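# Set the parts tote onto the bench's anti-static mat

## Task

Place the tote of parts on the anti-static mat that lies on the work bench, with the tote entirely within the mat's borders. At the end the mat must lie flat and entirely on the bench top, the shelf unit must still stand upright, and the robot must not have fallen or be left leaning.

## Robot and tools

Robot: a Rainbow Robotics RB-Y1. It has a wheeled base (two drive wheels plus two rear casters, no sideways motion), a torso whose lower 'leg' folds at ankle, knee and hip, a head with cameras, and two arms, each ending in a five-finger hand. The base is 0.58 m wide, sticks out 0.10 m in front of the wheel axle and 0.57 m behind it, and sweeps a 0.58 m radius circle when turning in place. A loose object may occasionally get a brief push from outside.

Frames: all positions are in metres. The base frame sits on the floor midway between the drive wheels: x forward, y to the left, z up. The chest, left_hand and right_hand readings are in this frame. The odometry frame is the base frame as it was at scene start; base_odometry counts wheel turns only (slip looks like travel), heading in rad, positive leftward, -3.142 to 3.142. The hand point is 0.045 m in front of the palm; its +z runs along straight fingers, +y out of the palm, +x across the palm.

Tool move: one action per call. Arguments:
- base: a single velocity command, not a destination. x_m_s is forward speed in m/s (0.005 to 1.5 in either sign, or 0; negative backs up); turn_rad_s is leftward yaw rate in rad/s (0.02 to 1.509 either sign, or 0); for_s is how long to send it, 0.1 to 5 s. Omitted velocities are 0. Distance is roughly speed times for_s; acceleration is 0.4 m/s² (turns 0.5 rad/s²), so short commands travel less. Combining both curves the path.
- joints: one object for the whole robot, keyed by joint names (torso, both arms, head and both hands in the same dictionary). Each value is an absolute target, not an offset: radians for torso, arm and head joints within their listed ranges (e.g. torso_squat_rad 0 to 1.2, torso_pitch_rad -0.2 to 1.4 with positive bowing forward, head_tilt_rad -0.35 to 1.57 with positive looking down, head_pan_rad ±0.523). Finger keys use a -1 (closed) to +1 (open) scale; thumb_turn -1 puts the thumb opposite the fingers. <side>_hand_force_limit (-1 to 1, about 0 to 10 N, 15 N for the thumb) and <side>_hand_speed (-0.96 to 1) are settings only. Combined torso limits can leave torso joints off_target.
- target: one hand's absolute pose in the base frame: side ('left' or 'right'), x, y, z in metres (-3 to 3), quat_wxyz in the same form the hand readings print. It may not be combined with base or joints, and is refused while another move is still running. It is solved once into arm joint angles, so the hand travels on a curved path; break long reaches into short steps.
- min_time_s: 0.1 to 8, the minimum duration of the arm, head and torso motions.
- cameras: list from head_camera, left_wrist_camera, right_wrist_camera, or 'all'; [] for none.
- blocking: true (default) returns when everything rests; false returns within about 0.5 s while motion continues.
A move with no action just reports state and images.

Other tools: wait(seconds 0 to 10, cameras) lets time pass and returns early once running moves finish. stop(cameras) brakes all your running motions. zoom_image(camera, region [x0,y0,x1,y1] pixels, at most 504 by 504) magnifies part of the latest image. show_instructions shows the reference pages. finished_scene ends the scene permanently; the result must hold without the robot.

Reading results: the 'move' line says done or the worst status. base_status, joint_status, left_hand_status and right_hand_status report per motion: moving, done, reached (within 10 mm and 2 degrees), short (with distance), refused (with reason), off_target, stopped, not_followed, time_out, contact_stop (torso only), limit_stop_at_<name>, torque_fault, limit_stop_at_motor_heat. A refusal or an unrequested stop cancels the later move, wait and finished_scene calls of that reply. on_its_own lists what the robot did unprompted. <side>_hand_stopped_by gives six words (little, ring, middle, index, thumb_bend, thumb_turn): moving, target, force, stalled or fault. The *_load_n values are fingertip forces in N, positive when pushed open; a grip that slips shows as loads falling toward 0. lidar_m lists 12 distances for 30-degree sectors, first straight ahead, counting counter-clockwise, seen at 0.23 m height; '-' means nothing. motor_effort gives wheel effort in percent with a peak in brackets; high effort at rest suggests pushing on something. Wrist force and torque are raw and offset, and joint torque lines are estimates.

Gripping: a hand closed around something holds only about 0.3 kg; for a gentle grip close with hand_speed at -0.94 or lower. To tighten, raise the force limit and send a more-closed target; to loosen, send a more-open one. The wrist bracket on the little-finger side can catch things.

Avoid: bending or rising quickly with arms reaching forward or while loaded, and hard stops while driving, which can tip the robot. Drive slowly near the bench and shelf; the base keeps pushing into furniture, can slide or tip, and stalled wheels switch off for 2 s. Do not let the arms collide or press on each other (keep about 0.5 rad shoulder roll outward when both reach forward). Avoid dropping or flinging the tote, slamming it, knocking the shelf unit, or dragging the mat off the bench. Heavy contact or long strained holds can cause a 10 s torque fault or a heat stop; resend targets afterward.

Each tool is called after "Request:" as name(argument=value, ...), one argument or row to a line, values as JSON.

Reference images:

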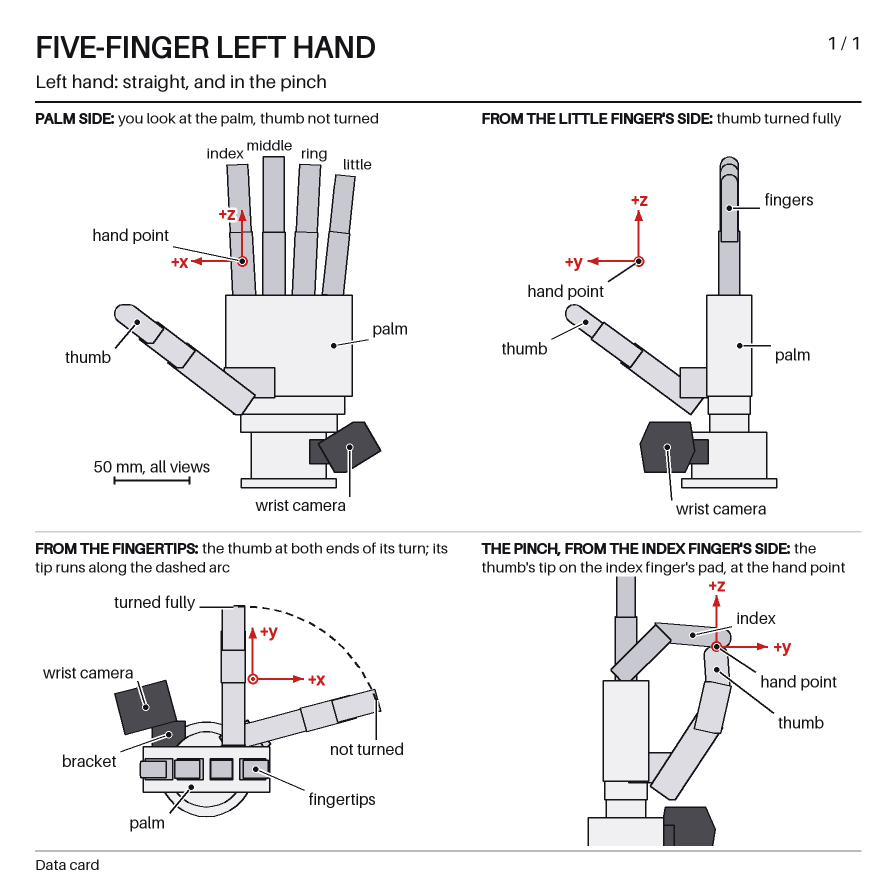

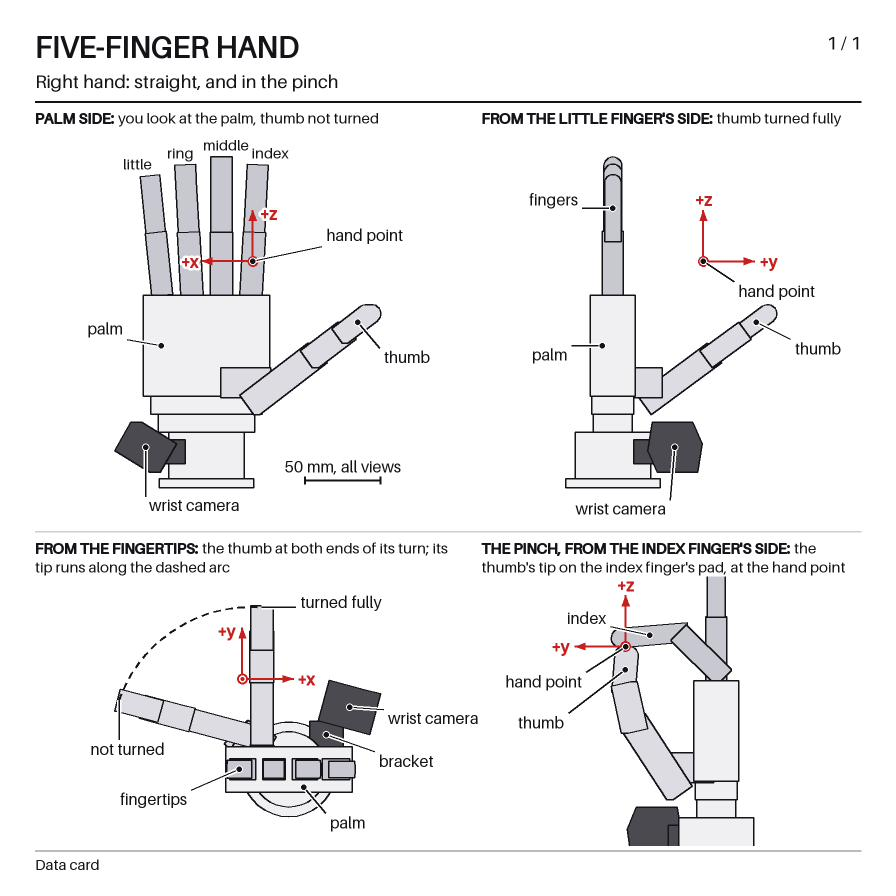

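## Session

Request:
move(
)

Scene clock: 0.00 s.
Joint torques (N m): no reading
External joint torques (N m): no reading
Wrist force (N): no reading
Wrist torque (N m): no reading
Wrist force, peak (N): no reading
base_odometry: x=+0.000 y=+0.000 heading=+0.000
lidar_m: 2.35 2.44 2.22 2.15 2.25 2.43 2.42 2.42 2.55 2.35 2.18 2.83
base_status: not commanded
joint_positions: torso_squat_rad=+0.350 torso_shift_rad=+0.000 torso_pitch_rad=+0.000 torso_yaw_rad=+0.000 left_shoulder_pitch_rad=+0.029 left_shoulder_roll_rad=+0.019 left_shoulder_yaw_rad=+0.018 left_elbow_rad=-0.123 left_forearm_roll_rad=-0.037 left_wrist_pitch_rad=-0.031 left_hand_roll_rad=+0.019 right_shoulder_pitch_rad=+0.034 right_shoulder_roll_rad=-0.042 right_shoulder_yaw_rad=+0.050 right_elbow_rad=-0.261 right_forearm_roll_rad=+0.042 right_wrist_pitch_rad=+0.026 right_hand_roll_rad=+0.047 head_pan_rad=+0.000 head_tilt_rad=+0.400 left_hand_little=+1.000 left_hand_ring=+1.000 left_hand_middle=+1.000 left_hand_index=+1.000 left_hand_thumb_turn=+1.000 left_hand_thumb_bend=+1.000 left_hand_force_limit=+0.000 left_hand_speed=-0.800 right_hand_little=+1.000 right_hand_ring=+1.000 right_hand_middle=+1.000 right_hand_index=+1.000 right_hand_thumb_turn=+1.000 right_hand_thumb_bend=+1.000 right_hand_force_limit=+0.000 right_hand_speed=-0.800
joint_status: not commanded
wheel_motors_off: 0
left_hand_stopped_by: target,target,target,target,target,target
right_hand_stopped_by: target,target,target,target,target,target
left_little_load_n: 0.5
left_ring_load_n: 0.0
left_middle_load_n: 0.0
left_index_load_n: 0.0
left_thumb_bend_load_n: 0.0
left_thumb_turn_load_n: 0.0
right_little_load_n: 0.0
right_ring_load_n: -0.5
right_middle_load_n: 0.0
right_index_load_n: 0.0
right_thumb_bend_load_n: 0.0
right_thumb_turn_load_n: 0.0
motor_effort: left_wheel=+2 right_wheel=+4
chest: x=-0.2280 y=-0.0006 z=+1.2475 quat_wxyz=(+1.000, +0.000, +0.000, +0.000) (m; base frame)
left_hand: x=-0.2352 y=+0.2056 z=+0.5106 quat_wxyz=(+0.053, -0.708, +0.703, -0.037) (m; base frame)
right_hand: x=-0.1845 y=-0.2260 z=+0.5100 quat_wxyz=(+0.055, -0.748, +0.655, -0.087) (m; base frame)
pictures: head_camera, left_wrist_camera, right_wrist_camera

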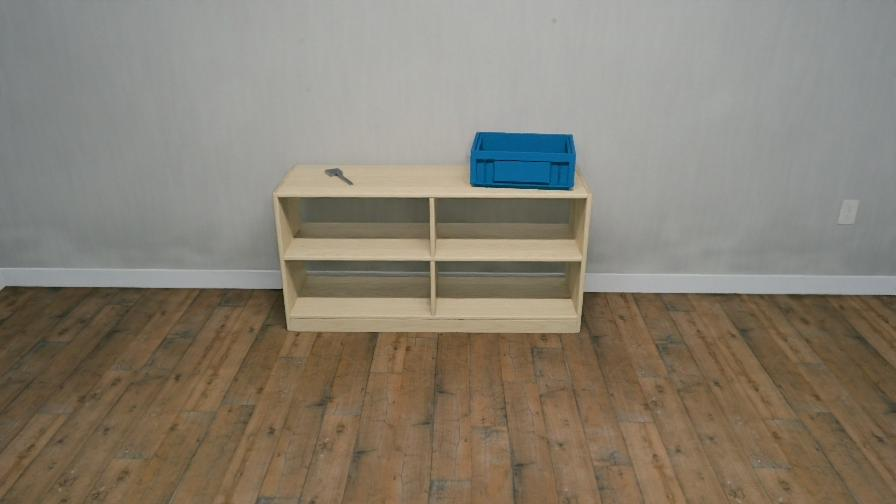

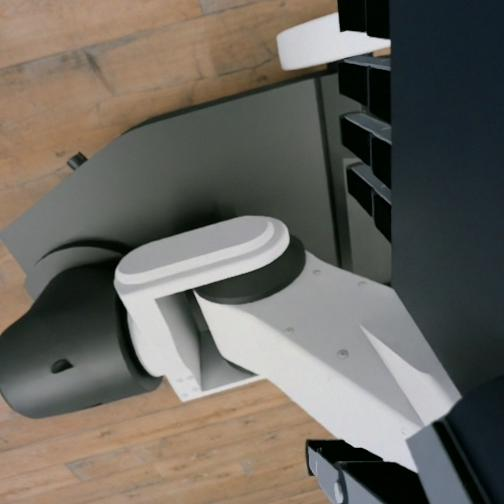

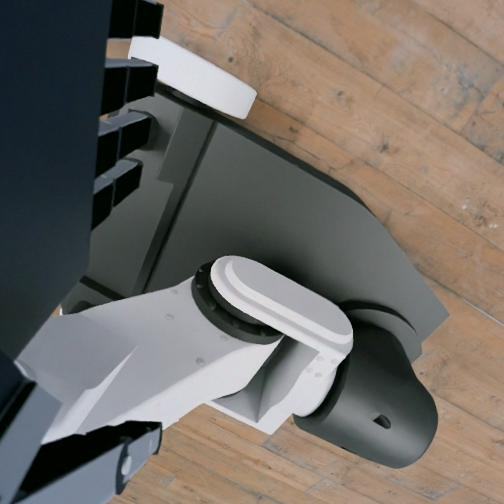

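Request:
zoom_image(
  camera="head_camera",
  region=[440, 100, 620, 220],
)

Request:
move(
  base={"turn_rad_s": 0.8, "for_s": 1.3},
  cameras=["head_camera"],
)

Scaled by 2.800 from the camera's 896x504 image, which has a finer 1280x720 frame.

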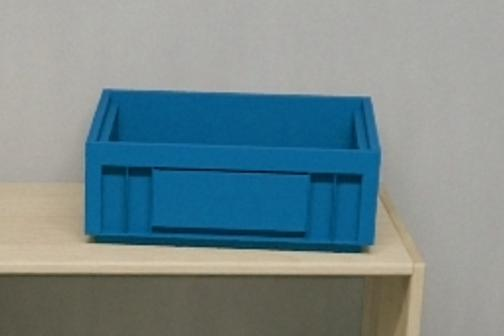

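Scene clock: 9.57 s.
Joint torques (N m): left_arm=[-1.63 0.12 -0.41 0.06 0.17 -0.35 -0.01] | right_arm=[-1.57 -1.43 -0.62 -0.73 -0.05 -0.31 0.1]
External joint torques (N m): left_arm=[-0.83 -0.52 -0.44 -0.04 0.16 -0.04 -0.01] | right_arm=[0.28 -0.04 -0.49 0.31 -0.09 0.11 0.1]
Wrist force (N): left_arm=[0.6 -2.3 6.2] | right_arm=[-1.8 -0.8 12.0]
Wrist torque (N m): left_arm=[-0.68 0.43 0.46] | right_arm=[-1.24 -0.17 0.27]
Wrist force, peak (N): left_arm=[0.8 -2.0 6.6] | right_arm=[-2.3 -0.3 12.4]
move: done
base_odometry: x=+0.000 y=+0.000 heading=+0.845
lidar_m: 2.36 2.15 2.16 2.64 2.43 2.40 2.73 2.47 2.34 3.03 2.40 2.45
base_status: done (sent for 1.3 of 1.3 s)
joint_positions: torso_squat_rad=+0.350 torso_shift_rad=+0.000 torso_pitch_rad=+0.000 torso_yaw_rad=+0.000 left_shoulder_pitch_rad=+0.029 left_shoulder_roll_rad=+0.019 left_shoulder_yaw_rad=+0.018 left_elbow_rad=-0.123 left_forearm_roll_rad=-0.037 left_wrist_pitch_rad=-0.031 left_hand_roll_rad=+0.019 right_shoulder_pitch_rad=+0.034 right_shoulder_roll_rad=-0.042 right_shoulder_yaw_rad=+0.050 right_elbow_rad=-0.261 right_forearm_roll_rad=+0.042 right_wrist_pitch_rad=+0.026 right_hand_roll_rad=+0.047 head_pan_rad=+0.000 head_tilt_rad=+0.400 left_hand_little=+1.000 left_hand_ring=+1.000 left_hand_middle=+1.000 left_hand_index=+1.000 left_hand_thumb_turn=+1.000 left_hand_thumb_bend=+1.000 left_hand_force_limit=+0.000 left_hand_speed=-0.800 right_hand_little=+1.000 right_hand_ring=+1.000 right_hand_middle=+1.000 right_hand_index=+1.000 right_hand_thumb_turn=+1.000 right_hand_thumb_bend=+1.000 right_hand_force_limit=+0.000 right_hand_speed=-0.800
joint_status: not commanded
wheel_motors_off: 0
left_hand_stopped_by: target,target,target,target,target,target
right_hand_stopped_by: target,target,target,target,target,target
left_little_load_n: 0.0
left_ring_load_n: 0.0
left_middle_load_n: 0.0
left_index_load_n: 0.0
left_thumb_bend_load_n: 0.0
left_thumb_turn_load_n: 0.0
right_little_load_n: 0.0
right_ring_load_n: 0.0
right_middle_load_n: 0.0
right_index_load_n: 0.0
right_thumb_bend_load_n: 0.0
right_thumb_turn_load_n: 0.0
motor_effort: left_wheel=+2(20) right_wheel=+9(31)
chest: x=-0.2280 y=-0.0006 z=+1.2475 quat_wxyz=(+1.000, +0.000, +0.000, +0.000) (m; base frame)
left_hand: x=-0.2352 y=+0.2056 z=+0.5106 quat_wxyz=(+0.053, -0.708, +0.703, -0.037) (m; base frame)
right_hand: x=-0.1845 y=-0.2260 z=+0.5100 quat_wxyz=(+0.055, -0.748, +0.655, -0.087) (m; base frame)
pictures: head_camera
camera_calibration:
head_camera: T_world_to_cam=[[-0.00785222, -0.999954, -0.0054904, 0.0113221], [-0.403383, 0.00819152, -0.914994, 1.30676], [0.914997, -0.00497, -0.403429, 0.715962], [0, 0, 0, 1]] pos_world=[-0.127888, 0.00417556, 1.48458]

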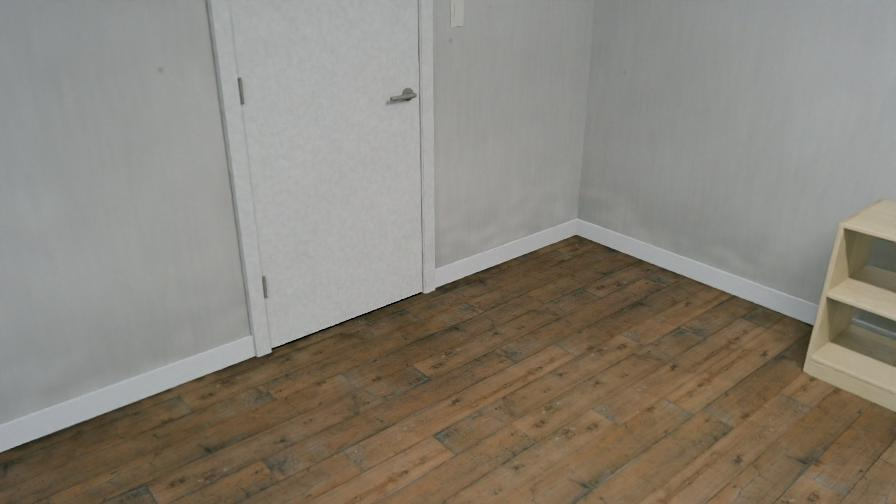

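Request:
move(
  base={"turn_rad_s": 1.2, "for_s": 1.3},
  cameras=["head_camera"],
)

Request:
move(
  base={"turn_rad_s": 1.0, "for_s": 1.4},
  cameras=["head_camera"],
)

Scene clock: 18.33 s.
Joint torques (N m): left_arm=[-1.75 0.45 -0.57 0.12 0.01 -0.2 0.01] | right_arm=[-1.39 -1.04 -0.13 -0.77 -0.02 -0.31 0.18]
External joint torques (N m): left_arm=[-0.95 -0.19 -0.61 0.02 0 0.12 0.01] | right_arm=[0.45 0.36 0 0.27 -0.07 0.11 0.18]
Wrist force (N): left_arm=[0.7 -2.2 6.0] | right_arm=[-1.9 0.0 11.9]
Wrist torque (N m): left_arm=[-0.67 0.40 0.44] | right_arm=[-1.10 -0.12 0.29]
Wrist force, peak (N): left_arm=[0.3 -2.3 6.5] | right_arm=[-1.8 -0.6 12.1]
move: done
base_odometry: x=+0.000 y=+0.000 heading=+1.689
lidar_m: 2.15 2.36 2.43 2.40 3.05 2.48 2.33 2.72 2.41 2.36 2.66 2.16
base_status: done (sent for 1.3 of 1.3 s)
joint_positions: torso_squat_rad=+0.350 torso_shift_rad=+0.000 torso_pitch_rad=+0.000 torso_yaw_rad=+0.000 left_shoulder_pitch_rad=+0.029 left_shoulder_roll_rad=+0.019 left_shoulder_yaw_rad=+0.018 left_elbow_rad=-0.123 left_forearm_roll_rad=-0.037 left_wrist_pitch_rad=-0.031 left_hand_roll_rad=+0.019 right_shoulder_pitch_rad=+0.034 right_shoulder_roll_rad=-0.042 right_shoulder_yaw_rad=+0.050 right_elbow_rad=-0.261 right_forearm_roll_rad=+0.042 right_wrist_pitch_rad=+0.026 right_hand_roll_rad=+0.047 head_pan_rad=+0.000 head_tilt_rad=+0.400 left_hand_little=+1.000 left_hand_ring=+1.000 left_hand_middle=+1.000 left_hand_index=+1.000 left_hand_thumb_turn=+1.000 left_hand_thumb_bend=+1.000 left_hand_force_limit=+0.000 left_hand_speed=-0.800 right_hand_little=+1.000 right_hand_ring=+1.000 right_hand_middle=+1.000 right_hand_index=+1.000 right_hand_thumb_turn=+1.000 right_hand_thumb_bend=+1.000 right_hand_force_limit=+0.000 right_hand_speed=-0.800
joint_status: not commanded
wheel_motors_off: 0
left_hand_stopped_by: target,target,target,target,target,target
right_hand_stopped_by: target,target,target,target,target,target
left_little_load_n: 0.0
left_ring_load_n: 0.0
left_middle_load_n: 0.0
left_index_load_n: 0.0
left_thumb_bend_load_n: 0.0
left_thumb_turn_load_n: 0.0
right_little_load_n: 0.0
right_ring_load_n: 0.0
right_middle_load_n: 0.0
right_index_load_n: 0.0
right_thumb_bend_load_n: 0.0
right_thumb_turn_load_n: 0.0
motor_effort: left_wheel=+1(13) right_wheel=+9(31)
chest: x=-0.2280 y=-0.0006 z=+1.2475 quat_wxyz=(+1.000, +0.000, +0.000, +0.000) (m; base frame)
left_hand: x=-0.2352 y=+0.2056 z=+0.5106 quat_wxyz=(+0.053, -0.708, +0.703, -0.037) (m; base frame)
right_hand: x=-0.1845 y=-0.2260 z=+0.5100 quat_wxyz=(+0.055, -0.748, +0.655, -0.087) (m; base frame)
pictures: head_camera
camera_calibration:
head_camera: T_world_to_cam=[[-0.00785172, -0.999954, -0.00549079, 0.0113227], [-0.4033, 0.00819122, -0.915031, 1.30683], [0.915034, -0.00497013, -0.403346, 0.715842], [0, 0, 0, 1]] pos_world=[-0.127889, 0.00417556, 1.48458]

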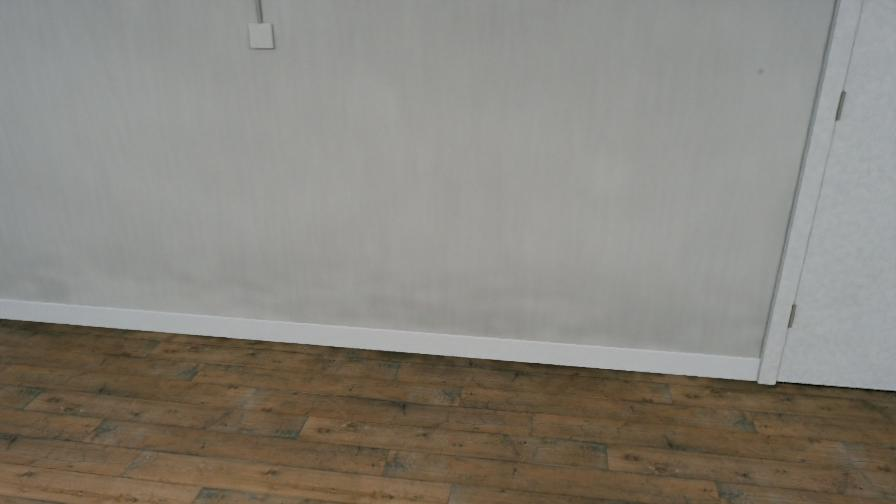

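Scene clock: 21.50 s.
Joint torques (N m): left_arm=[-1.57 0.01 -0.55 0.31 0 -0.23 0] | right_arm=[-1.52 -1.07 -0.28 -0.74 -0.08 -0.34 0.14]
External joint torques (N m): left_arm=[-0.77 -0.63 -0.59 0.21 -0.01 0.09 0] | right_arm=[0.33 0.32 -0.15 0.3 -0.12 0.08 0.14]
Wrist force (N): left_arm=[0.3 -2.3 6.0] | right_arm=[-2.1 -0.5 11.7]
Wrist torque (N m): left_arm=[-0.66 0.48 0.44] | right_arm=[-1.18 -0.11 0.26]
Wrist force, peak (N): left_arm=[0.5 -2.2 6.5] | right_arm=[-1.8 -0.4 12.1]
move: done
base_odometry: x=+0.000 y=+0.000 heading=+2.669
lidar_m: 2.44 2.40 3.20 2.49 2.34 2.17 2.41 2.46 2.83 2.19 2.15 2.30
base_status: done (sent for 1.4 of 1.4 s)
joint_positions: torso_squat_rad=+0.350 torso_shift_rad=+0.000 torso_pitch_rad=+0.000 torso_yaw_rad=+0.000 left_shoulder_pitch_rad=+0.029 left_shoulder_roll_rad=+0.019 left_shoulder_yaw_rad=+0.018 left_elbow_rad=-0.123 left_forearm_roll_rad=-0.037 left_wrist_pitch_rad=-0.031 left_hand_roll_rad=+0.019 right_shoulder_pitch_rad=+0.034 right_shoulder_roll_rad=-0.042 right_shoulder_yaw_rad=+0.050 right_elbow_rad=-0.261 right_forearm_roll_rad=+0.042 right_wrist_pitch_rad=+0.026 right_hand_roll_rad=+0.047 head_pan_rad=+0.000 head_tilt_rad=+0.400 left_hand_little=+1.000 left_hand_ring=+1.000 left_hand_middle=+1.000 left_hand_index=+1.000 left_hand_thumb_turn=+1.000 left_hand_thumb_bend=+1.000 left_hand_force_limit=+0.000 left_hand_speed=-0.800 right_hand_little=+1.000 right_hand_ring=+1.000 right_hand_middle=+1.000 right_hand_index=+1.000 right_hand_thumb_turn=+1.000 right_hand_thumb_bend=+1.000 right_hand_force_limit=+0.000 right_hand_speed=-0.800
joint_status: not commanded
wheel_motors_off: 0
left_hand_stopped_by: target,target,target,target,target,target
right_hand_stopped_by: target,target,target,target,target,target
left_little_load_n: 0.0
left_ring_load_n: 0.0
left_middle_load_n: 0.0
left_index_load_n: 0.0
left_thumb_bend_load_n: 0.0
left_thumb_turn_load_n: -0.5
right_little_load_n: 0.0
right_ring_load_n: 0.0
right_middle_load_n: 0.0
right_index_load_n: 0.0
right_thumb_bend_load_n: -0.5
right_thumb_turn_load_n: 0.0
motor_effort: left_wheel=+1(13) right_wheel=+9(31)
chest: x=-0.2280 y=-0.0006 z=+1.2475 quat_wxyz=(+1.000, +0.000, +0.000, +0.000) (m; base frame)
left_hand: x=-0.2352 y=+0.2056 z=+0.5106 quat_wxyz=(+0.053, -0.708, +0.703, -0.037) (m; base frame)
right_hand: x=-0.1845 y=-0.2260 z=+0.5100 quat_wxyz=(+0.055, -0.748, +0.655, -0.087) (m; base frame)
pictures: head_camera
camera_calibration:
head_camera: T_world_to_cam=[[-0.00785172, -0.999954, -0.00549079, 0.0113227], [-0.4033, 0.00819122, -0.915031, 1.30683], [0.915034, -0.00497013, -0.403346, 0.715842], [0, 0, 0, 1]] pos_world=[-0.127889, 0.00417556, 1.48458]

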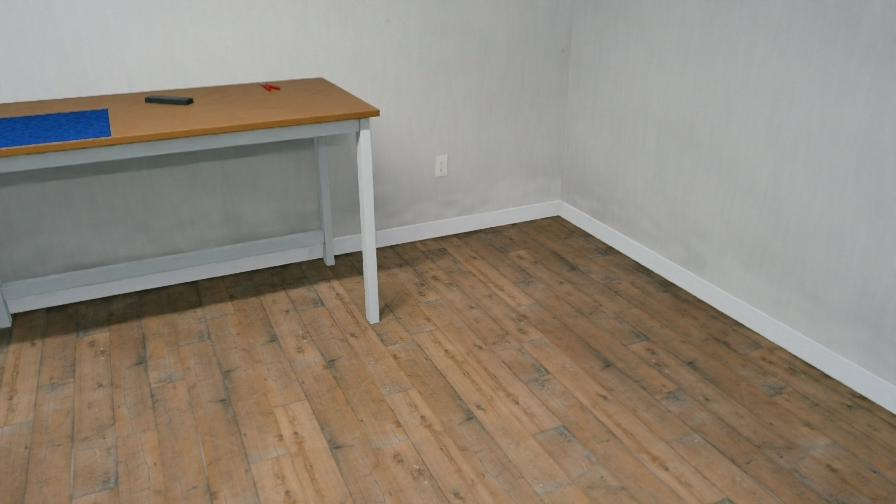

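Request:
move(
  base={"turn_rad_s": 0.8, "for_s": 0.9},
  cameras=["head_camera"],
)

Scene clock: 26.73 s.
Joint torques (N m): left_arm=[-1.45 0.11 -0.61 0.29 0.07 -0.21 -0.09] | right_arm=[-1.51 -0.95 -0.11 -0.72 -0.11 -0.4 0.06]
External joint torques (N m): left_arm=[-0.65 -0.53 -0.64 0.19 0.06 0.11 -0.09] | right_arm=[0.34 0.45 0.02 0.32 -0.15 0.01 0.06]
Wrist force (N): left_arm=[0.7 -1.7 5.8] | right_arm=[-2.5 -0.4 11.4]
Wrist torque (N m): left_arm=[-0.55 0.42 0.47] | right_arm=[-1.12 -0.03 0.23]
Wrist force, peak (N): left_arm=[0.7 -1.8 6.6] | right_arm=[-2.0 -0.9 12.2]
move: done
base_odometry: x=+0.000 y=+0.000 heading=+3.073
lidar_m: 3.02 2.41 2.56 2.33 2.47 2.86 2.36 2.46 2.27 2.17 2.22 2.43
base_status: done (sent for 0.9 of 0.9 s)
joint_positions: torso_squat_rad=+0.350 torso_shift_rad=+0.000 torso_pitch_rad=+0.000 torso_yaw_rad=+0.000 left_shoulder_pitch_rad=+0.029 left_shoulder_roll_rad=+0.019 left_shoulder_yaw_rad=+0.018 left_elbow_rad=-0.123 left_forearm_roll_rad=-0.037 left_wrist_pitch_rad=-0.031 left_hand_roll_rad=+0.019 right_shoulder_pitch_rad=+0.034 right_shoulder_roll_rad=-0.042 right_shoulder_yaw_rad=+0.050 right_elbow_rad=-0.261 right_forearm_roll_rad=+0.042 right_wrist_pitch_rad=+0.026 right_hand_roll_rad=+0.047 head_pan_rad=+0.000 head_tilt_rad=+0.400 left_hand_little=+1.000 left_hand_ring=+1.000 left_hand_middle=+1.000 left_hand_index=+1.000 left_hand_thumb_turn=+1.000 left_hand_thumb_bend=+1.000 left_hand_force_limit=+0.000 left_hand_speed=-0.800 right_hand_little=+1.000 right_hand_ring=+1.000 right_hand_middle=+1.000 right_hand_index=+1.000 right_hand_thumb_turn=+1.000 right_hand_thumb_bend=+1.000 right_hand_force_limit=+0.000 right_hand_speed=-0.800
joint_status: not commanded
wheel_motors_off: 0
left_hand_stopped_by: target,target,target,target,target,target
right_hand_stopped_by: target,target,target,target,target,target
left_little_load_n: 0.0
left_ring_load_n: 0.0
left_middle_load_n: 0.0
left_index_load_n: 0.0
left_thumb_bend_load_n: 0.0
left_thumb_turn_load_n: 0.0
right_little_load_n: 0.0
right_ring_load_n: 0.0
right_middle_load_n: 0.0
right_index_load_n: 0.0
right_thumb_bend_load_n: 0.0
right_thumb_turn_load_n: 0.0
motor_effort: left_wheel=+1(12) right_wheel=+9(31)
chest: x=-0.2280 y=-0.0006 z=+1.2475 quat_wxyz=(+1.000, +0.000, +0.000, +0.000) (m; base frame)
left_hand: x=-0.2352 y=+0.2056 z=+0.5106 quat_wxyz=(+0.053, -0.708, +0.703, -0.037) (m; base frame)
right_hand: x=-0.1845 y=-0.2260 z=+0.5100 quat_wxyz=(+0.055, -0.748, +0.655, -0.087) (m; base frame)
pictures: head_camera
camera_calibration:
head_camera: T_world_to_cam=[[-0.00785172, -0.999954, -0.00549079, 0.0113227], [-0.4033, 0.00819122, -0.915031, 1.30683], [0.915034, -0.00497013, -0.403346, 0.715842], [0, 0, 0, 1]] pos_world=[-0.127889, 0.00417556, 1.48458]

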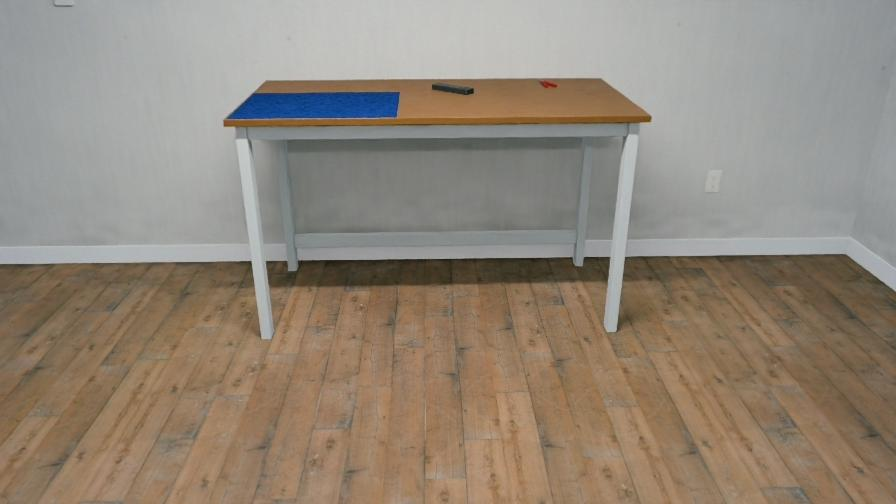

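Request:
move(
  base={"turn_rad_s": 1.0, "for_s": 3.04},
  cameras=["head_camera"],
)

Scene clock: 59.43 s.
Joint torques (N m): left_arm=[-1.51 -0.05 -0.25 0.22 -0.08 -0.11 -0.07] | right_arm=[-1.5 -1.02 -0.39 -0.88 -0.12 -0.33 0.18]
External joint torques (N m): left_arm=[-0.71 -0.69 -0.29 0.12 -0.09 0.2 -0.07] | right_arm=[0.35 0.38 -0.26 0.17 -0.16 0.09 0.18]
Wrist force (N): left_arm=[0.2 -1.7 5.9] | right_arm=[-2.1 -0.8 12.0]
Wrist torque (N m): left_arm=[-0.56 0.48 0.43] | right_arm=[-1.23 -0.11 0.25]
Wrist force, peak (N): left_arm=[0.3 -2.5 6.6] | right_arm=[-2.1 -0.2 12.3]
move: done
base_odometry: x=+0.000 y=+0.000 heading=-0.177
lidar_m: 2.35 2.45 2.29 2.14 2.18 2.76 2.44 2.42 2.66 2.46 2.02 2.95
base_status: done (sent for 3.03 of 3.03 s)
joint_positions: torso_squat_rad=+0.350 torso_shift_rad=+0.000 torso_pitch_rad=+0.000 torso_yaw_rad=+0.000 left_shoulder_pitch_rad=+0.029 left_shoulder_roll_rad=+0.019 left_shoulder_yaw_rad=+0.018 left_elbow_rad=-0.123 left_forearm_roll_rad=-0.037 left_wrist_pitch_rad=-0.031 left_hand_roll_rad=+0.019 right_shoulder_pitch_rad=+0.034 right_shoulder_roll_rad=-0.042 right_shoulder_yaw_rad=+0.050 right_elbow_rad=-0.261 right_forearm_roll_rad=+0.042 right_wrist_pitch_rad=+0.026 right_hand_roll_rad=+0.047 head_pan_rad=+0.000 head_tilt_rad=+0.400 left_hand_little=+1.000 left_hand_ring=+1.000 left_hand_middle=+1.000 left_hand_index=+1.000 left_hand_thumb_turn=+1.000 left_hand_thumb_bend=+1.000 left_hand_force_limit=+0.000 left_hand_speed=-0.800 right_hand_little=+1.000 right_hand_ring=+1.000 right_hand_middle=+1.000 right_hand_index=+1.000 right_hand_thumb_turn=+1.000 right_hand_thumb_bend=+1.000 right_hand_force_limit=+0.000 right_hand_speed=-0.800
joint_status: not commanded
wheel_motors_off: 0
left_hand_stopped_by: target,target,target,target,target,target
right_hand_stopped_by: target,target,target,target,target,target
left_little_load_n: 0.0
left_ring_load_n: 0.0
left_middle_load_n: 0.0
left_index_load_n: 0.0
left_thumb_bend_load_n: 0.0
left_thumb_turn_load_n: 0.0
right_little_load_n: 0.0
right_ring_load_n: 0.0
right_middle_load_n: 0.0
right_index_load_n: 0.0
right_thumb_bend_load_n: 0.0
right_thumb_turn_load_n: 0.0
motor_effort: left_wheel=+0(13) right_wheel=+9(35)
chest: x=-0.2281 y=-0.0006 z=+1.2475 quat_wxyz=(+1.000, +0.000, +0.000, +0.000) (m; base frame)
left_hand: x=-0.2352 y=+0.2056 z=+0.5106 quat_wxyz=(+0.053, -0.708, +0.703, -0.037) (m; base frame)
right_hand: x=-0.1845 y=-0.2260 z=+0.5100 quat_wxyz=(+0.055, -0.748, +0.655, -0.087) (m; base frame)
pictures: head_camera
camera_calibration:
head_camera: T_world_to_cam=[[-0.00781026, -0.999955, -0.00539975, 0.0111923], [-0.403263, 0.00809099, -0.915048, 1.30682], [0.915051, -0.00496924, -0.403308, 0.71588], [0, 0, 0, 1]] pos_world=[-0.127989, 0.00417574, 1.48458]

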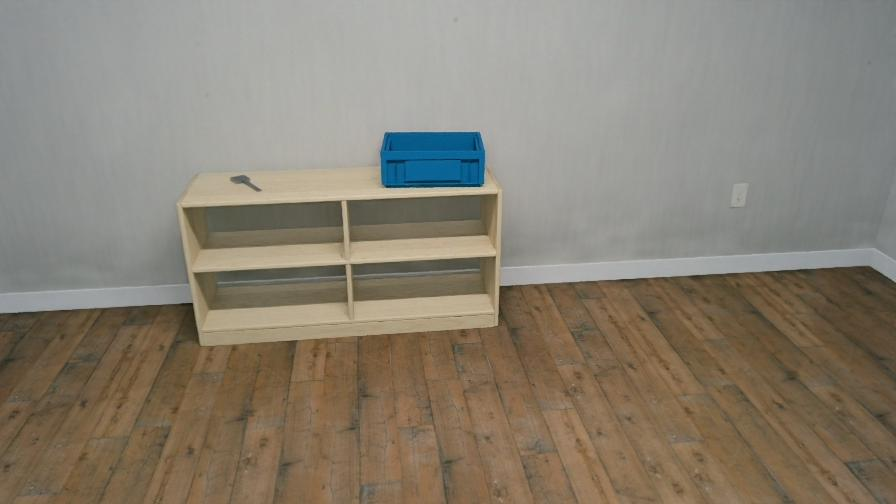

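Request:
move(
  base={"x_m_s": 0.4, "for_s": 3.25},
  joints={"head_tilt_rad": 0.65},
  cameras=["head_camera"],
)

Request:
move(
  base={"turn_rad_s": 0.5, "for_s": 0.45},
  cameras=["head_camera"],
)

Scene clock: 80.87 s.
Joint torques (N m): left_arm=[-1.04 0.29 -0.63 0.42 -0.07 -0.32 -0.05] | right_arm=[-0.82 -0.95 -0.48 -0.62 -0.11 -0.28 0.17]
External joint torques (N m): left_arm=[-0.25 -0.35 -0.67 0.31 -0.08 -0.01 -0.05] | right_arm=[1.03 0.45 -0.35 0.42 -0.16 0.14 0.17]
Wrist force (N): left_arm=[0.3 -1.6 5.6] | right_arm=[-2.2 -0.3 11.6]
Wrist torque (N m): left_arm=[-0.54 0.49 0.43] | right_arm=[-1.13 -0.08 0.27]
Wrist force, peak (N): left_arm=[0.8 -2.1 6.5] | right_arm=[-2.1 -0.7 12.3]
move: done
base_odometry: x=+1.287 y=-0.230 heading=-0.177
lidar_m: 1.10 1.08 1.35 2.28 2.31 2.94 3.66 3.67 2.50 2.21 2.34 1.56
base_status: done (sent for 3.27 of 3.27 s)
joint_positions: torso_squat_rad=+0.350 torso_shift_rad=+0.000 torso_pitch_rad=+0.000 torso_yaw_rad=+0.000 left_shoulder_pitch_rad=+0.028 left_shoulder_roll_rad=+0.019 left_shoulder_yaw_rad=+0.018 left_elbow_rad=-0.123 left_forearm_roll_rad=-0.037 left_wrist_pitch_rad=-0.031 left_hand_roll_rad=+0.019 right_shoulder_pitch_rad=+0.033 right_shoulder_roll_rad=-0.042 right_shoulder_yaw_rad=+0.050 right_elbow_rad=-0.261 right_forearm_roll_rad=+0.042 right_wrist_pitch_rad=+0.026 right_hand_roll_rad=+0.047 head_pan_rad=+0.000 head_tilt_rad=+0.650 left_hand_little=+1.000 left_hand_ring=+1.000 left_hand_middle=+1.000 left_hand_index=+1.000 left_hand_thumb_turn=+1.000 left_hand_thumb_bend=+1.000 left_hand_force_limit=+0.000 left_hand_speed=-0.800 right_hand_little=+1.000 right_hand_ring=+1.000 right_hand_middle=+1.000 right_hand_index=+1.000 right_hand_thumb_turn=+1.000 right_hand_thumb_bend=+1.000 right_hand_force_limit=+0.000 right_hand_speed=-0.800
joint_status: all done
wheel_motors_off: 0
left_hand_stopped_by: target,target,target,target,target,target
right_hand_stopped_by: target,target,target,target,target,target
left_little_load_n: 0.5
left_ring_load_n: 0.0
left_middle_load_n: 0.0
left_index_load_n: 0.0
left_thumb_bend_load_n: 0.0
left_thumb_turn_load_n: 0.0
right_little_load_n: 0.0
right_ring_load_n: 0.0
right_middle_load_n: 0.0
right_index_load_n: 0.0
right_thumb_bend_load_n: -0.5
right_thumb_turn_load_n: 0.0
motor_effort: left_wheel=+4(30) right_wheel=-4(35)
chest: x=-0.2280 y=-0.0006 z=+1.2475 quat_wxyz=(+1.000, +0.000, +0.000, +0.000) (m; base frame)
left_hand: x=-0.2351 y=+0.2056 z=+0.5106 quat_wxyz=(+0.053, -0.708, +0.703, -0.037) (m; base frame)
right_hand: x=-0.1844 y=-0.2260 z=+0.5100 quat_wxyz=(+0.055, -0.748, +0.655, -0.087) (m; base frame)
pictures: head_camera
camera_calibration:
head_camera: T_world_to_cam=[[-0.00868518, -0.999957, -0.00334435, 0.00801982], [-0.617232, 0.00799225, -0.786741, 1.07704], [0.786733, -0.00476875, -0.617274, 0.999123], [0, 0, 0, 1]] pos_world=[-0.121189, 0.00417605, 1.46411]

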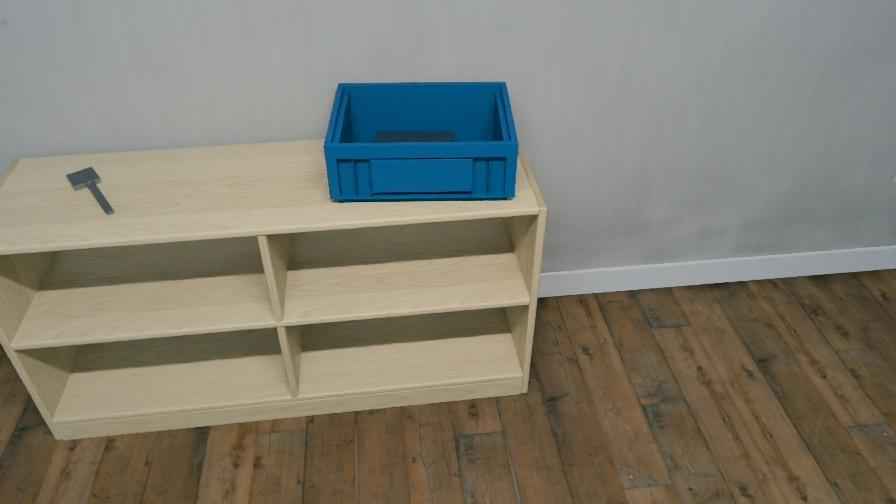

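Scene clock: 82.17 s.
Joint torques (N m): left_arm=[-1.4 0.6 -0.81 0.49 -0.15 -0.2 0.07] | right_arm=[-1.2 -0.74 -0.45 -0.65 -0.09 -0.25 0.18]
External joint torques (N m): left_arm=[-0.6 -0.04 -0.85 0.39 -0.16 0.11 0.07] | right_arm=[0.64 0.66 -0.32 0.39 -0.13 0.17 0.18]
Wrist force (N): left_arm=[0.2 -2.2 5.7] | right_arm=[-2.0 -0.7 11.8]
Wrist torque (N m): left_arm=[-0.66 0.50 0.43] | right_arm=[-1.20 -0.13 0.27]
Wrist force, peak (N): left_arm=[0.2 -2.4 6.4] | right_arm=[-1.4 -0.7 12.1]
move: done
base_odometry: x=+1.287 y=-0.230 heading=-0.068
lidar_m: 1.07 1.35 2.02 2.28 2.38 3.24 4.29 3.32 2.31 2.21 2.07 1.09
base_status: done (sent for 0.47 of 0.47 s)
joint_positions: torso_squat_rad=+0.350 torso_shift_rad=+0.000 torso_pitch_rad=+0.000 torso_yaw_rad=+0.000 left_shoulder_pitch_rad=+0.028 left_shoulder_roll_rad=+0.019 left_shoulder_yaw_rad=+0.018 left_elbow_rad=-0.123 left_forearm_roll_rad=-0.037 left_wrist_pitch_rad=-0.031 left_hand_roll_rad=+0.019 right_shoulder_pitch_rad=+0.033 right_shoulder_roll_rad=-0.042 right_shoulder_yaw_rad=+0.050 right_elbow_rad=-0.261 right_forearm_roll_rad=+0.042 right_wrist_pitch_rad=+0.026 right_hand_roll_rad=+0.047 head_pan_rad=+0.000 head_tilt_rad=+0.650 left_hand_little=+1.000 left_hand_ring=+1.000 left_hand_middle=+1.000 left_hand_index=+1.000 left_hand_thumb_turn=+1.000 left_hand_thumb_bend=+1.000 left_hand_force_limit=+0.000 left_hand_speed=-0.800 right_hand_little=+1.000 right_hand_ring=+1.000 right_hand_middle=+1.000 right_hand_index=+1.000 right_hand_thumb_turn=+1.000 right_hand_thumb_bend=+1.000 right_hand_force_limit=+0.000 right_hand_speed=-0.800
joint_status: not commanded
wheel_motors_off: 0
left_hand_stopped_by: target,target,target,target,target,target
right_hand_stopped_by: target,target,target,target,target,target
left_little_load_n: 0.0
left_ring_load_n: 0.0
left_middle_load_n: 0.0
left_index_load_n: 0.0
left_thumb_bend_load_n: 0.0
left_thumb_turn_load_n: 0.0
right_little_load_n: 0.0
right_ring_load_n: 0.5
right_middle_load_n: -0.5
right_index_load_n: 0.0
right_thumb_bend_load_n: 0.5
right_thumb_turn_load_n: 0.0
motor_effort: left_wheel=-7(31) right_wheel=+1(36)
chest: x=-0.2280 y=-0.0006 z=+1.2475 quat_wxyz=(+1.000, +0.000, +0.000, +0.000) (m; base frame)
left_hand: x=-0.2351 y=+0.2056 z=+0.5107 quat_wxyz=(+0.053, -0.708, +0.703, -0.037) (m; base frame)
right_hand: x=-0.1844 y=-0.2260 z=+0.5100 quat_wxyz=(+0.055, -0.748, +0.655, -0.087) (m; base frame)
pictures: head_camera
camera_calibration:
head_camera: T_world_to_cam=[[-0.00866906, -0.999956, -0.00348484, 0.00812737], [-0.617232, 0.00809283, -0.78674, 1.07704], [0.786734, -0.00466934, -0.617275, 0.999123], [0, 0, 0, 1]] pos_world=[-0.121189, 0.00407593, 1.46411]

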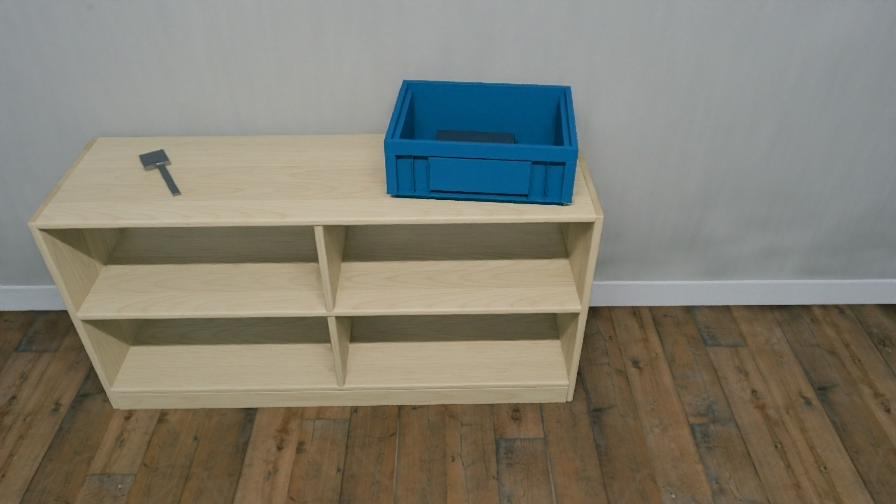

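Request:
zoom_image(
  camera="head_camera",
  region=[370, 60, 610, 220],
)

Scaled by 2.100 from the camera's 896x504 image, which has a finer 1280x720 frame.

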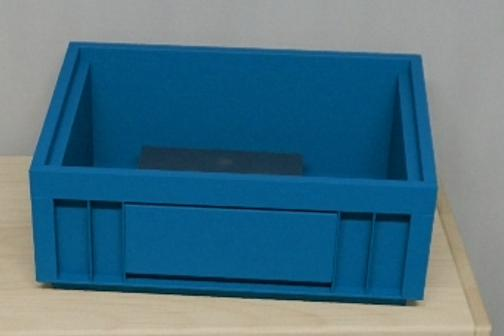

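Request:
move(
  base={"turn_rad_s": -0.1, "for_s": 0.45},
  cameras=[],
)

Request:
move(
  base={"x_m_s": 0.3, "for_s": 1.9},
  joints={"head_tilt_rad": 0.85},
  cameras=["head_camera"],
)

Scene clock: 160.87 s.
Joint torques (N m): left_arm=[-1.17 0.41 -0.44 0.19 0.05 -0.35 0.1] | right_arm=[-1.25 -1.04 -0.32 -0.63 -0.08 -0.3 0.11]
External joint torques (N m): left_arm=[-0.38 -0.23 -0.48 0.09 0.04 -0.04 0.1] | right_arm=[0.59 0.36 -0.19 0.41 -0.12 0.12 0.11]
Wrist force (N): left_arm=[0.1 -1.9 5.8] | right_arm=[-2.1 -0.2 11.2]
Wrist torque (N m): left_arm=[-0.63 0.50 0.40] | right_arm=[-1.09 -0.09 0.25]
Wrist force, peak (N): left_arm=[0.1 -2.3 6.6] | right_arm=[-2.5 -0.6 12.2]
move: done
base_odometry: x=+1.287 y=-0.230 heading=-0.114
lidar_m: 1.10 1.08 1.94 2.28 2.35 3.11 4.30 3.50 2.01 2.21 2.17 1.53
base_status: done (sent for 0.47 of 0.47 s)
joint_positions: torso_squat_rad=+0.350 torso_shift_rad=+0.000 torso_pitch_rad=+0.000 torso_yaw_rad=+0.000 left_shoulder_pitch_rad=+0.028 left_shoulder_roll_rad=+0.019 left_shoulder_yaw_rad=+0.018 left_elbow_rad=-0.123 left_forearm_roll_rad=-0.037 left_wrist_pitch_rad=-0.031 left_hand_roll_rad=+0.019 right_shoulder_pitch_rad=+0.033 right_shoulder_roll_rad=-0.042 right_shoulder_yaw_rad=+0.050 right_elbow_rad=-0.261 right_forearm_roll_rad=+0.042 right_wrist_pitch_rad=+0.026 right_hand_roll_rad=+0.047 head_pan_rad=+0.000 head_tilt_rad=+0.650 left_hand_little=+1.000 left_hand_ring=+1.000 left_hand_middle=+1.000 left_hand_index=+1.000 left_hand_thumb_turn=+1.000 left_hand_thumb_bend=+1.000 left_hand_force_limit=+0.000 left_hand_speed=-0.800 right_hand_little=+1.000 right_hand_ring=+1.000 right_hand_middle=+1.000 right_hand_index=+1.000 right_hand_thumb_turn=+1.000 right_hand_thumb_bend=+1.000 right_hand_force_limit=+0.000 right_hand_speed=-0.800
joint_status: not commanded
wheel_motors_off: 0
left_hand_stopped_by: target,target,target,target,target,target
right_hand_stopped_by: target,target,target,target,target,target
left_little_load_n: 0.0
left_ring_load_n: 0.0
left_middle_load_n: 0.0
left_index_load_n: 0.0
left_thumb_bend_load_n: 0.0
left_thumb_turn_load_n: 0.0
right_little_load_n: 0.0
right_ring_load_n: 0.0
right_middle_load_n: 0.5
right_index_load_n: 0.0
right_thumb_bend_load_n: 0.0
right_thumb_turn_load_n: 0.0
motor_effort: left_wheel=+10(21) right_wheel=-1(14)
chest: x=-0.2280 y=-0.0005 z=+1.2475 quat_wxyz=(+1.000, +0.000, +0.000, +0.000) (m; base frame)
left_hand: x=-0.2351 y=+0.2056 z=+0.5106 quat_wxyz=(+0.053, -0.708, +0.703, -0.037) (m; base frame)
right_hand: x=-0.1844 y=-0.2260 z=+0.5101 quat_wxyz=(+0.055, -0.748, +0.655, -0.087) (m; base frame)
pictures: none
No camera images: "cameras" was empty.

Scene clock: 163.97 s.
Joint torques (N m): left_arm=[-1.54 0.14 -0.66 0.24 0.01 -0.32 0.06] | right_arm=[-0.97 -1.04 -0.05 -0.73 -0.19 -0.36 0.12]
External joint torques (N m): left_arm=[-0.74 -0.49 -0.69 0.14 0.01 0 0.06] | right_arm=[0.87 0.37 0.08 0.31 -0.24 0.06 0.12]
Wrist force (N): left_arm=[0.3 -1.8 6.0] | right_arm=[-2.0 -0.3 11.2]
Wrist torque (N m): left_arm=[-0.59 0.47 0.41] | right_arm=[-1.10 -0.10 0.27]
Wrist force, peak (N): left_arm=[0.4 -2.3 6.4] | right_arm=[-2.1 -0.4 12.3]
move: done
base_odometry: x=+1.853 y=-0.295 heading=-0.113
lidar_m: 0.87 0.55 1.00 2.31 2.37 3.15 4.21 3.45 2.35 2.29 1.32 0.56
base_status: done (sent for 1.9 of 1.9 s)
joint_positions: torso_squat_rad=+0.350 torso_shift_rad=+0.000 torso_pitch_rad=+0.000 torso_yaw_rad=+0.000 left_shoulder_pitch_rad=+0.028 left_shoulder_roll_rad=+0.019 left_shoulder_yaw_rad=+0.018 left_elbow_rad=-0.123 left_forearm_roll_rad=-0.037 left_wrist_pitch_rad=-0.031 left_hand_roll_rad=+0.019 right_shoulder_pitch_rad=+0.033 right_shoulder_roll_rad=-0.042 right_shoulder_yaw_rad=+0.050 right_elbow_rad=-0.261 right_forearm_roll_rad=+0.042 right_wrist_pitch_rad=+0.026 right_hand_roll_rad=+0.047 head_pan_rad=+0.000 head_tilt_rad=+0.850 left_hand_little=+1.000 left_hand_ring=+1.000 left_hand_middle=+1.000 left_hand_index=+1.000 left_hand_thumb_turn=+1.000 left_hand_thumb_bend=+1.000 left_hand_force_limit=+0.000 left_hand_speed=-0.800 right_hand_little=+1.000 right_hand_ring=+1.000 right_hand_middle=+1.000 right_hand_index=+1.000 right_hand_thumb_turn=+1.000 right_hand_thumb_bend=+1.000 right_hand_force_limit=+0.000 right_hand_speed=-0.800
joint_status: all done
wheel_motors_off: 0
left_hand_stopped_by: target,target,target,target,target,target
right_hand_stopped_by: target,target,target,target,target,target
left_little_load_n: 0.0
left_ring_load_n: 0.0
left_middle_load_n: 0.0
left_index_load_n: 0.0
left_thumb_bend_load_n: 0.0
left_thumb_turn_load_n: 0.0
right_little_load_n: 0.0
right_ring_load_n: 0.0
right_middle_load_n: 0.0
right_index_load_n: 0.0
right_thumb_bend_load_n: 0.0
right_thumb_turn_load_n: 0.0
motor_effort: left_wheel=+11(36) right_wheel=-11(24)
chest: x=-0.2280 y=-0.0006 z=+1.2475 quat_wxyz=(+1.000, +0.000, +0.000, +0.000) (m; base frame)
left_hand: x=-0.2352 y=+0.2056 z=+0.5106 quat_wxyz=(+0.053, -0.708, +0.703, -0.037) (m; base frame)
right_hand: x=-0.1844 y=-0.2260 z=+0.5100 quat_wxyz=(+0.055, -0.748, +0.655, -0.087) (m; base frame)
pictures: head_camera
camera_calibration:
head_camera: T_world_to_cam=[[-0.00903568, -0.999958, -0.00156394, 0.00535915], [-0.761257, 0.00789287, -0.648402, 0.847202], [0.648387, -0.00466819, -0.761297, 1.17909], [0, 0, 0, 1]] pos_world=[-0.11952, 0.00417629, 1.44697]

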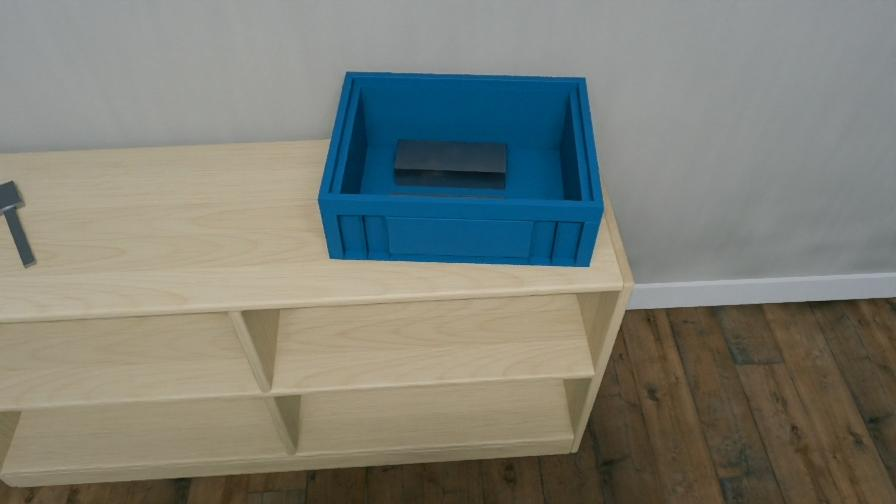

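Request:
move(
  joints={"left_shoulder_roll_rad": 0.35, "right_shoulder_roll_rad": -0.35, "left_elbow_rad": -1.2, "right_elbow_rad": -1.2, "left_shoulder_pitch_rad": 0.0, "right_shoulder_pitch_rad": 0.0},
  min_time_s=2,
)

Request:
move(
  joints={"torso_squat_rad": 0.6, "torso_pitch_rad": 0.5, "head_tilt_rad": 0.6},
  min_time_s=2.5,
  cameras=["head_camera"],
)

Scene clock: 185.80 s.
Joint torques (N m): left_arm=[-10.52 7.94 2.81 -8.87 0.01 -1.58 0.2] | right_arm=[-10.07 -7.34 -3.68 -8.76 0.06 -1.59 0.13]
External joint torques (N m): left_arm=[-0.78 0.29 -0.78 -0.43 -0.1 0.15 0.21] | right_arm=[-0.32 0.32 -0.09 -0.47 -0.11 0.11 0.13]
Wrist force (N): left_arm=[2.2 2.1 2.1] | right_arm=[-4.0 2.7 8.1]
Wrist torque (N m): left_arm=[-0.11 0.24 0.39] | right_arm=[-0.78 0.14 0.25]
Wrist force, peak (N): left_arm=[0.4 -2.2 6.7] | right_arm=[-2.3 -0.2 12.1]
move: done
base_odometry: x=+1.853 y=-0.295 heading=-0.113
lidar_m: 0.87 0.56 0.99 2.30 2.37 3.15 4.22 3.45 2.36 2.29 1.33 0.57
base_status: not commanded
joint_positions: torso_squat_rad=+0.350 torso_shift_rad=+0.000 torso_pitch_rad=+0.000 torso_yaw_rad=+0.000 left_shoulder_pitch_rad=+0.000 left_shoulder_roll_rad=+0.350 left_shoulder_yaw_rad=+0.018 left_elbow_rad=-1.200 left_forearm_roll_rad=-0.037 left_wrist_pitch_rad=-0.031 left_hand_roll_rad=+0.019 right_shoulder_pitch_rad=+0.000 right_shoulder_roll_rad=-0.350 right_shoulder_yaw_rad=+0.050 right_elbow_rad=-1.200 right_forearm_roll_rad=+0.042 right_wrist_pitch_rad=+0.026 right_hand_roll_rad=+0.047 head_pan_rad=+0.000 head_tilt_rad=+0.850 left_hand_little=+1.000 left_hand_ring=+1.000 left_hand_middle=+1.000 left_hand_index=+1.000 left_hand_thumb_turn=+1.000 left_hand_thumb_bend=+1.000 left_hand_force_limit=+0.000 left_hand_speed=-0.800 right_hand_little=+1.000 right_hand_ring=+1.000 right_hand_middle=+1.000 right_hand_index=+1.000 right_hand_thumb_turn=+1.000 right_hand_thumb_bend=+1.000 right_hand_force_limit=+0.000 right_hand_speed=-0.800
joint_status: all done
wheel_motors_off: 0
left_hand_stopped_by: target,target,target,target,target,target
right_hand_stopped_by: target,target,target,target,target,target
left_little_load_n: 0.0
left_ring_load_n: 0.0
left_middle_load_n: 0.0
left_index_load_n: 0.0
left_thumb_bend_load_n: 0.0
left_thumb_turn_load_n: 0.0
right_little_load_n: 0.0
right_ring_load_n: 0.0
right_middle_load_n: 0.0
right_index_load_n: 0.0
right_thumb_bend_load_n: 0.0
right_thumb_turn_load_n: 0.0
motor_effort: left_wheel=+11(13) right_wheel=-13(16)
chest: x=-0.2280 y=-0.0006 z=+1.2475 quat_wxyz=(+1.000, +0.000, +0.000, +0.000) (m; base frame)
left_hand: x=+0.2713 y=+0.3876 z=+0.8065 quat_wxyz=(+0.509, -0.496, +0.639, -0.294) (m; base frame)
right_hand: x=+0.2594 y=-0.3668 z=+0.7818 quat_wxyz=(+0.268, -0.685, +0.469, -0.488) (m; base frame)
pictures: none

Scene clock: 188.60 s.
Joint torques (N m): left_arm=[0.24 6.9 2.54 -5.35 0.19 -1.3 -0.04] | right_arm=[2.31 -6.43 -3.23 -5.07 0.05 -1.02 0.22]
External joint torques (N m): left_arm=[-1.55 0.19 -0.74 -0.17 0.1 -0.06 -0.04] | right_arm=[-0.03 0.29 -0.14 -0.1 -0.06 0.11 0.22]
Wrist force (N): left_arm=[1.7 0.3 4.0] | right_arm=[-3.6 1.6 10.4]
Wrist torque (N m): left_arm=[-0.36 0.35 0.42] | right_arm=[-0.93 0.02 0.21]
Wrist force, peak (N): left_arm=[1.9 0.8 4.9] | right_arm=[-3.9 1.6 10.8]
move: done
base_odometry: x=+1.853 y=-0.295 heading=-0.113
lidar_m: 0.86 0.55 0.99 2.31 2.36 3.15 4.21 3.44 2.35 2.29 1.33 0.56
base_status: not commanded
joint_positions: torso_squat_rad=+0.600 torso_shift_rad=+0.000 torso_pitch_rad=+0.500 torso_yaw_rad=+0.000 left_shoulder_pitch_rad=+0.000 left_shoulder_roll_rad=+0.350 left_shoulder_yaw_rad=+0.018 left_elbow_rad=-1.200 left_forearm_roll_rad=-0.037 left_wrist_pitch_rad=-0.031 left_hand_roll_rad=+0.019 right_shoulder_pitch_rad=+0.000 right_shoulder_roll_rad=-0.350 right_shoulder_yaw_rad=+0.050 right_elbow_rad=-1.200 right_forearm_roll_rad=+0.042 right_wrist_pitch_rad=+0.027 right_hand_roll_rad=+0.047 head_pan_rad=+0.000 head_tilt_rad=+0.600 left_hand_little=+1.000 left_hand_ring=+1.000 left_hand_middle=+1.000 left_hand_index=+1.000 left_hand_thumb_turn=+1.000 left_hand_thumb_bend=+1.000 left_hand_force_limit=+0.000 left_hand_speed=-0.800 right_hand_little=+1.000 right_hand_ring=+1.000 right_hand_middle=+1.000 right_hand_index=+1.000 right_hand_thumb_turn=+1.000 right_hand_thumb_bend=+1.000 right_hand_force_limit=+0.000 right_hand_speed=-0.800
joint_status: all done
wheel_motors_off: 0
left_hand_stopped_by: target,target,target,target,target,target
right_hand_stopped_by: target,target,target,target,target,target
left_little_load_n: 0.0
left_ring_load_n: 0.0
left_middle_load_n: 0.0
left_index_load_n: 0.0
left_thumb_bend_load_n: 0.0
left_thumb_turn_load_n: -0.5
right_little_load_n: 0.0
right_ring_load_n: 0.0
right_middle_load_n: 0.0
right_index_load_n: 0.0
right_thumb_bend_load_n: 0.0
right_thumb_turn_load_n: 0.0
motor_effort: left_wheel=+11(13) right_wheel=-13(16)
chest: x=-0.0796 y=-0.0005 z=+1.1298 quat_wxyz=(+0.969, +0.000, +0.247, +0.000) (m; base frame)
left_hand: x=+0.1470 y=+0.3878 z=+0.5034 quat_wxyz=(+0.336, -0.553, +0.745, -0.162) (m; base frame)
right_hand: x=+0.1249 y=-0.3666 z=+0.4874 quat_wxyz=(+0.144, -0.785, +0.521, -0.304) (m; base frame)
pictures: head_camera
camera_calibration:
head_camera: T_world_to_cam=[[-0.00914176, -0.999958, 0.000720045, 0.00445016], [-0.898003, 0.0078929, -0.439919, 0.667024], [0.439895, -0.00466823, -0.898037, 1.09058], [0, 0, 0, 1]] pos_world=[0.119291, 0.00427629, 1.27281]

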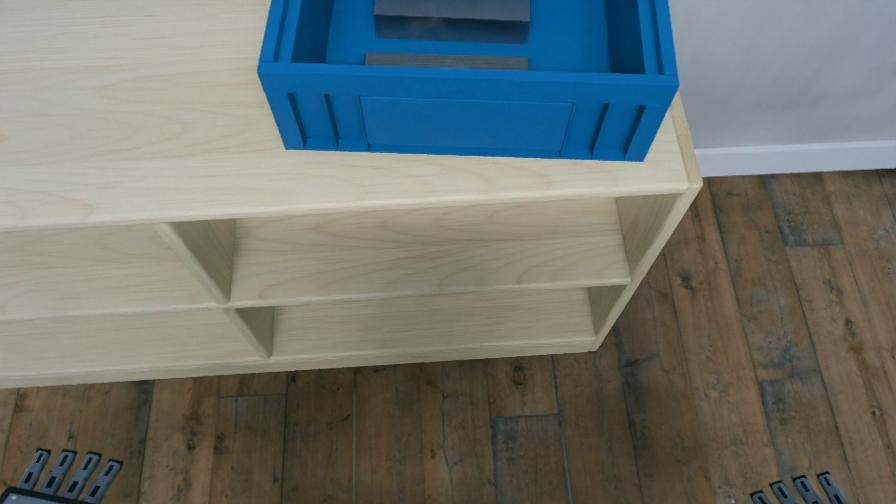

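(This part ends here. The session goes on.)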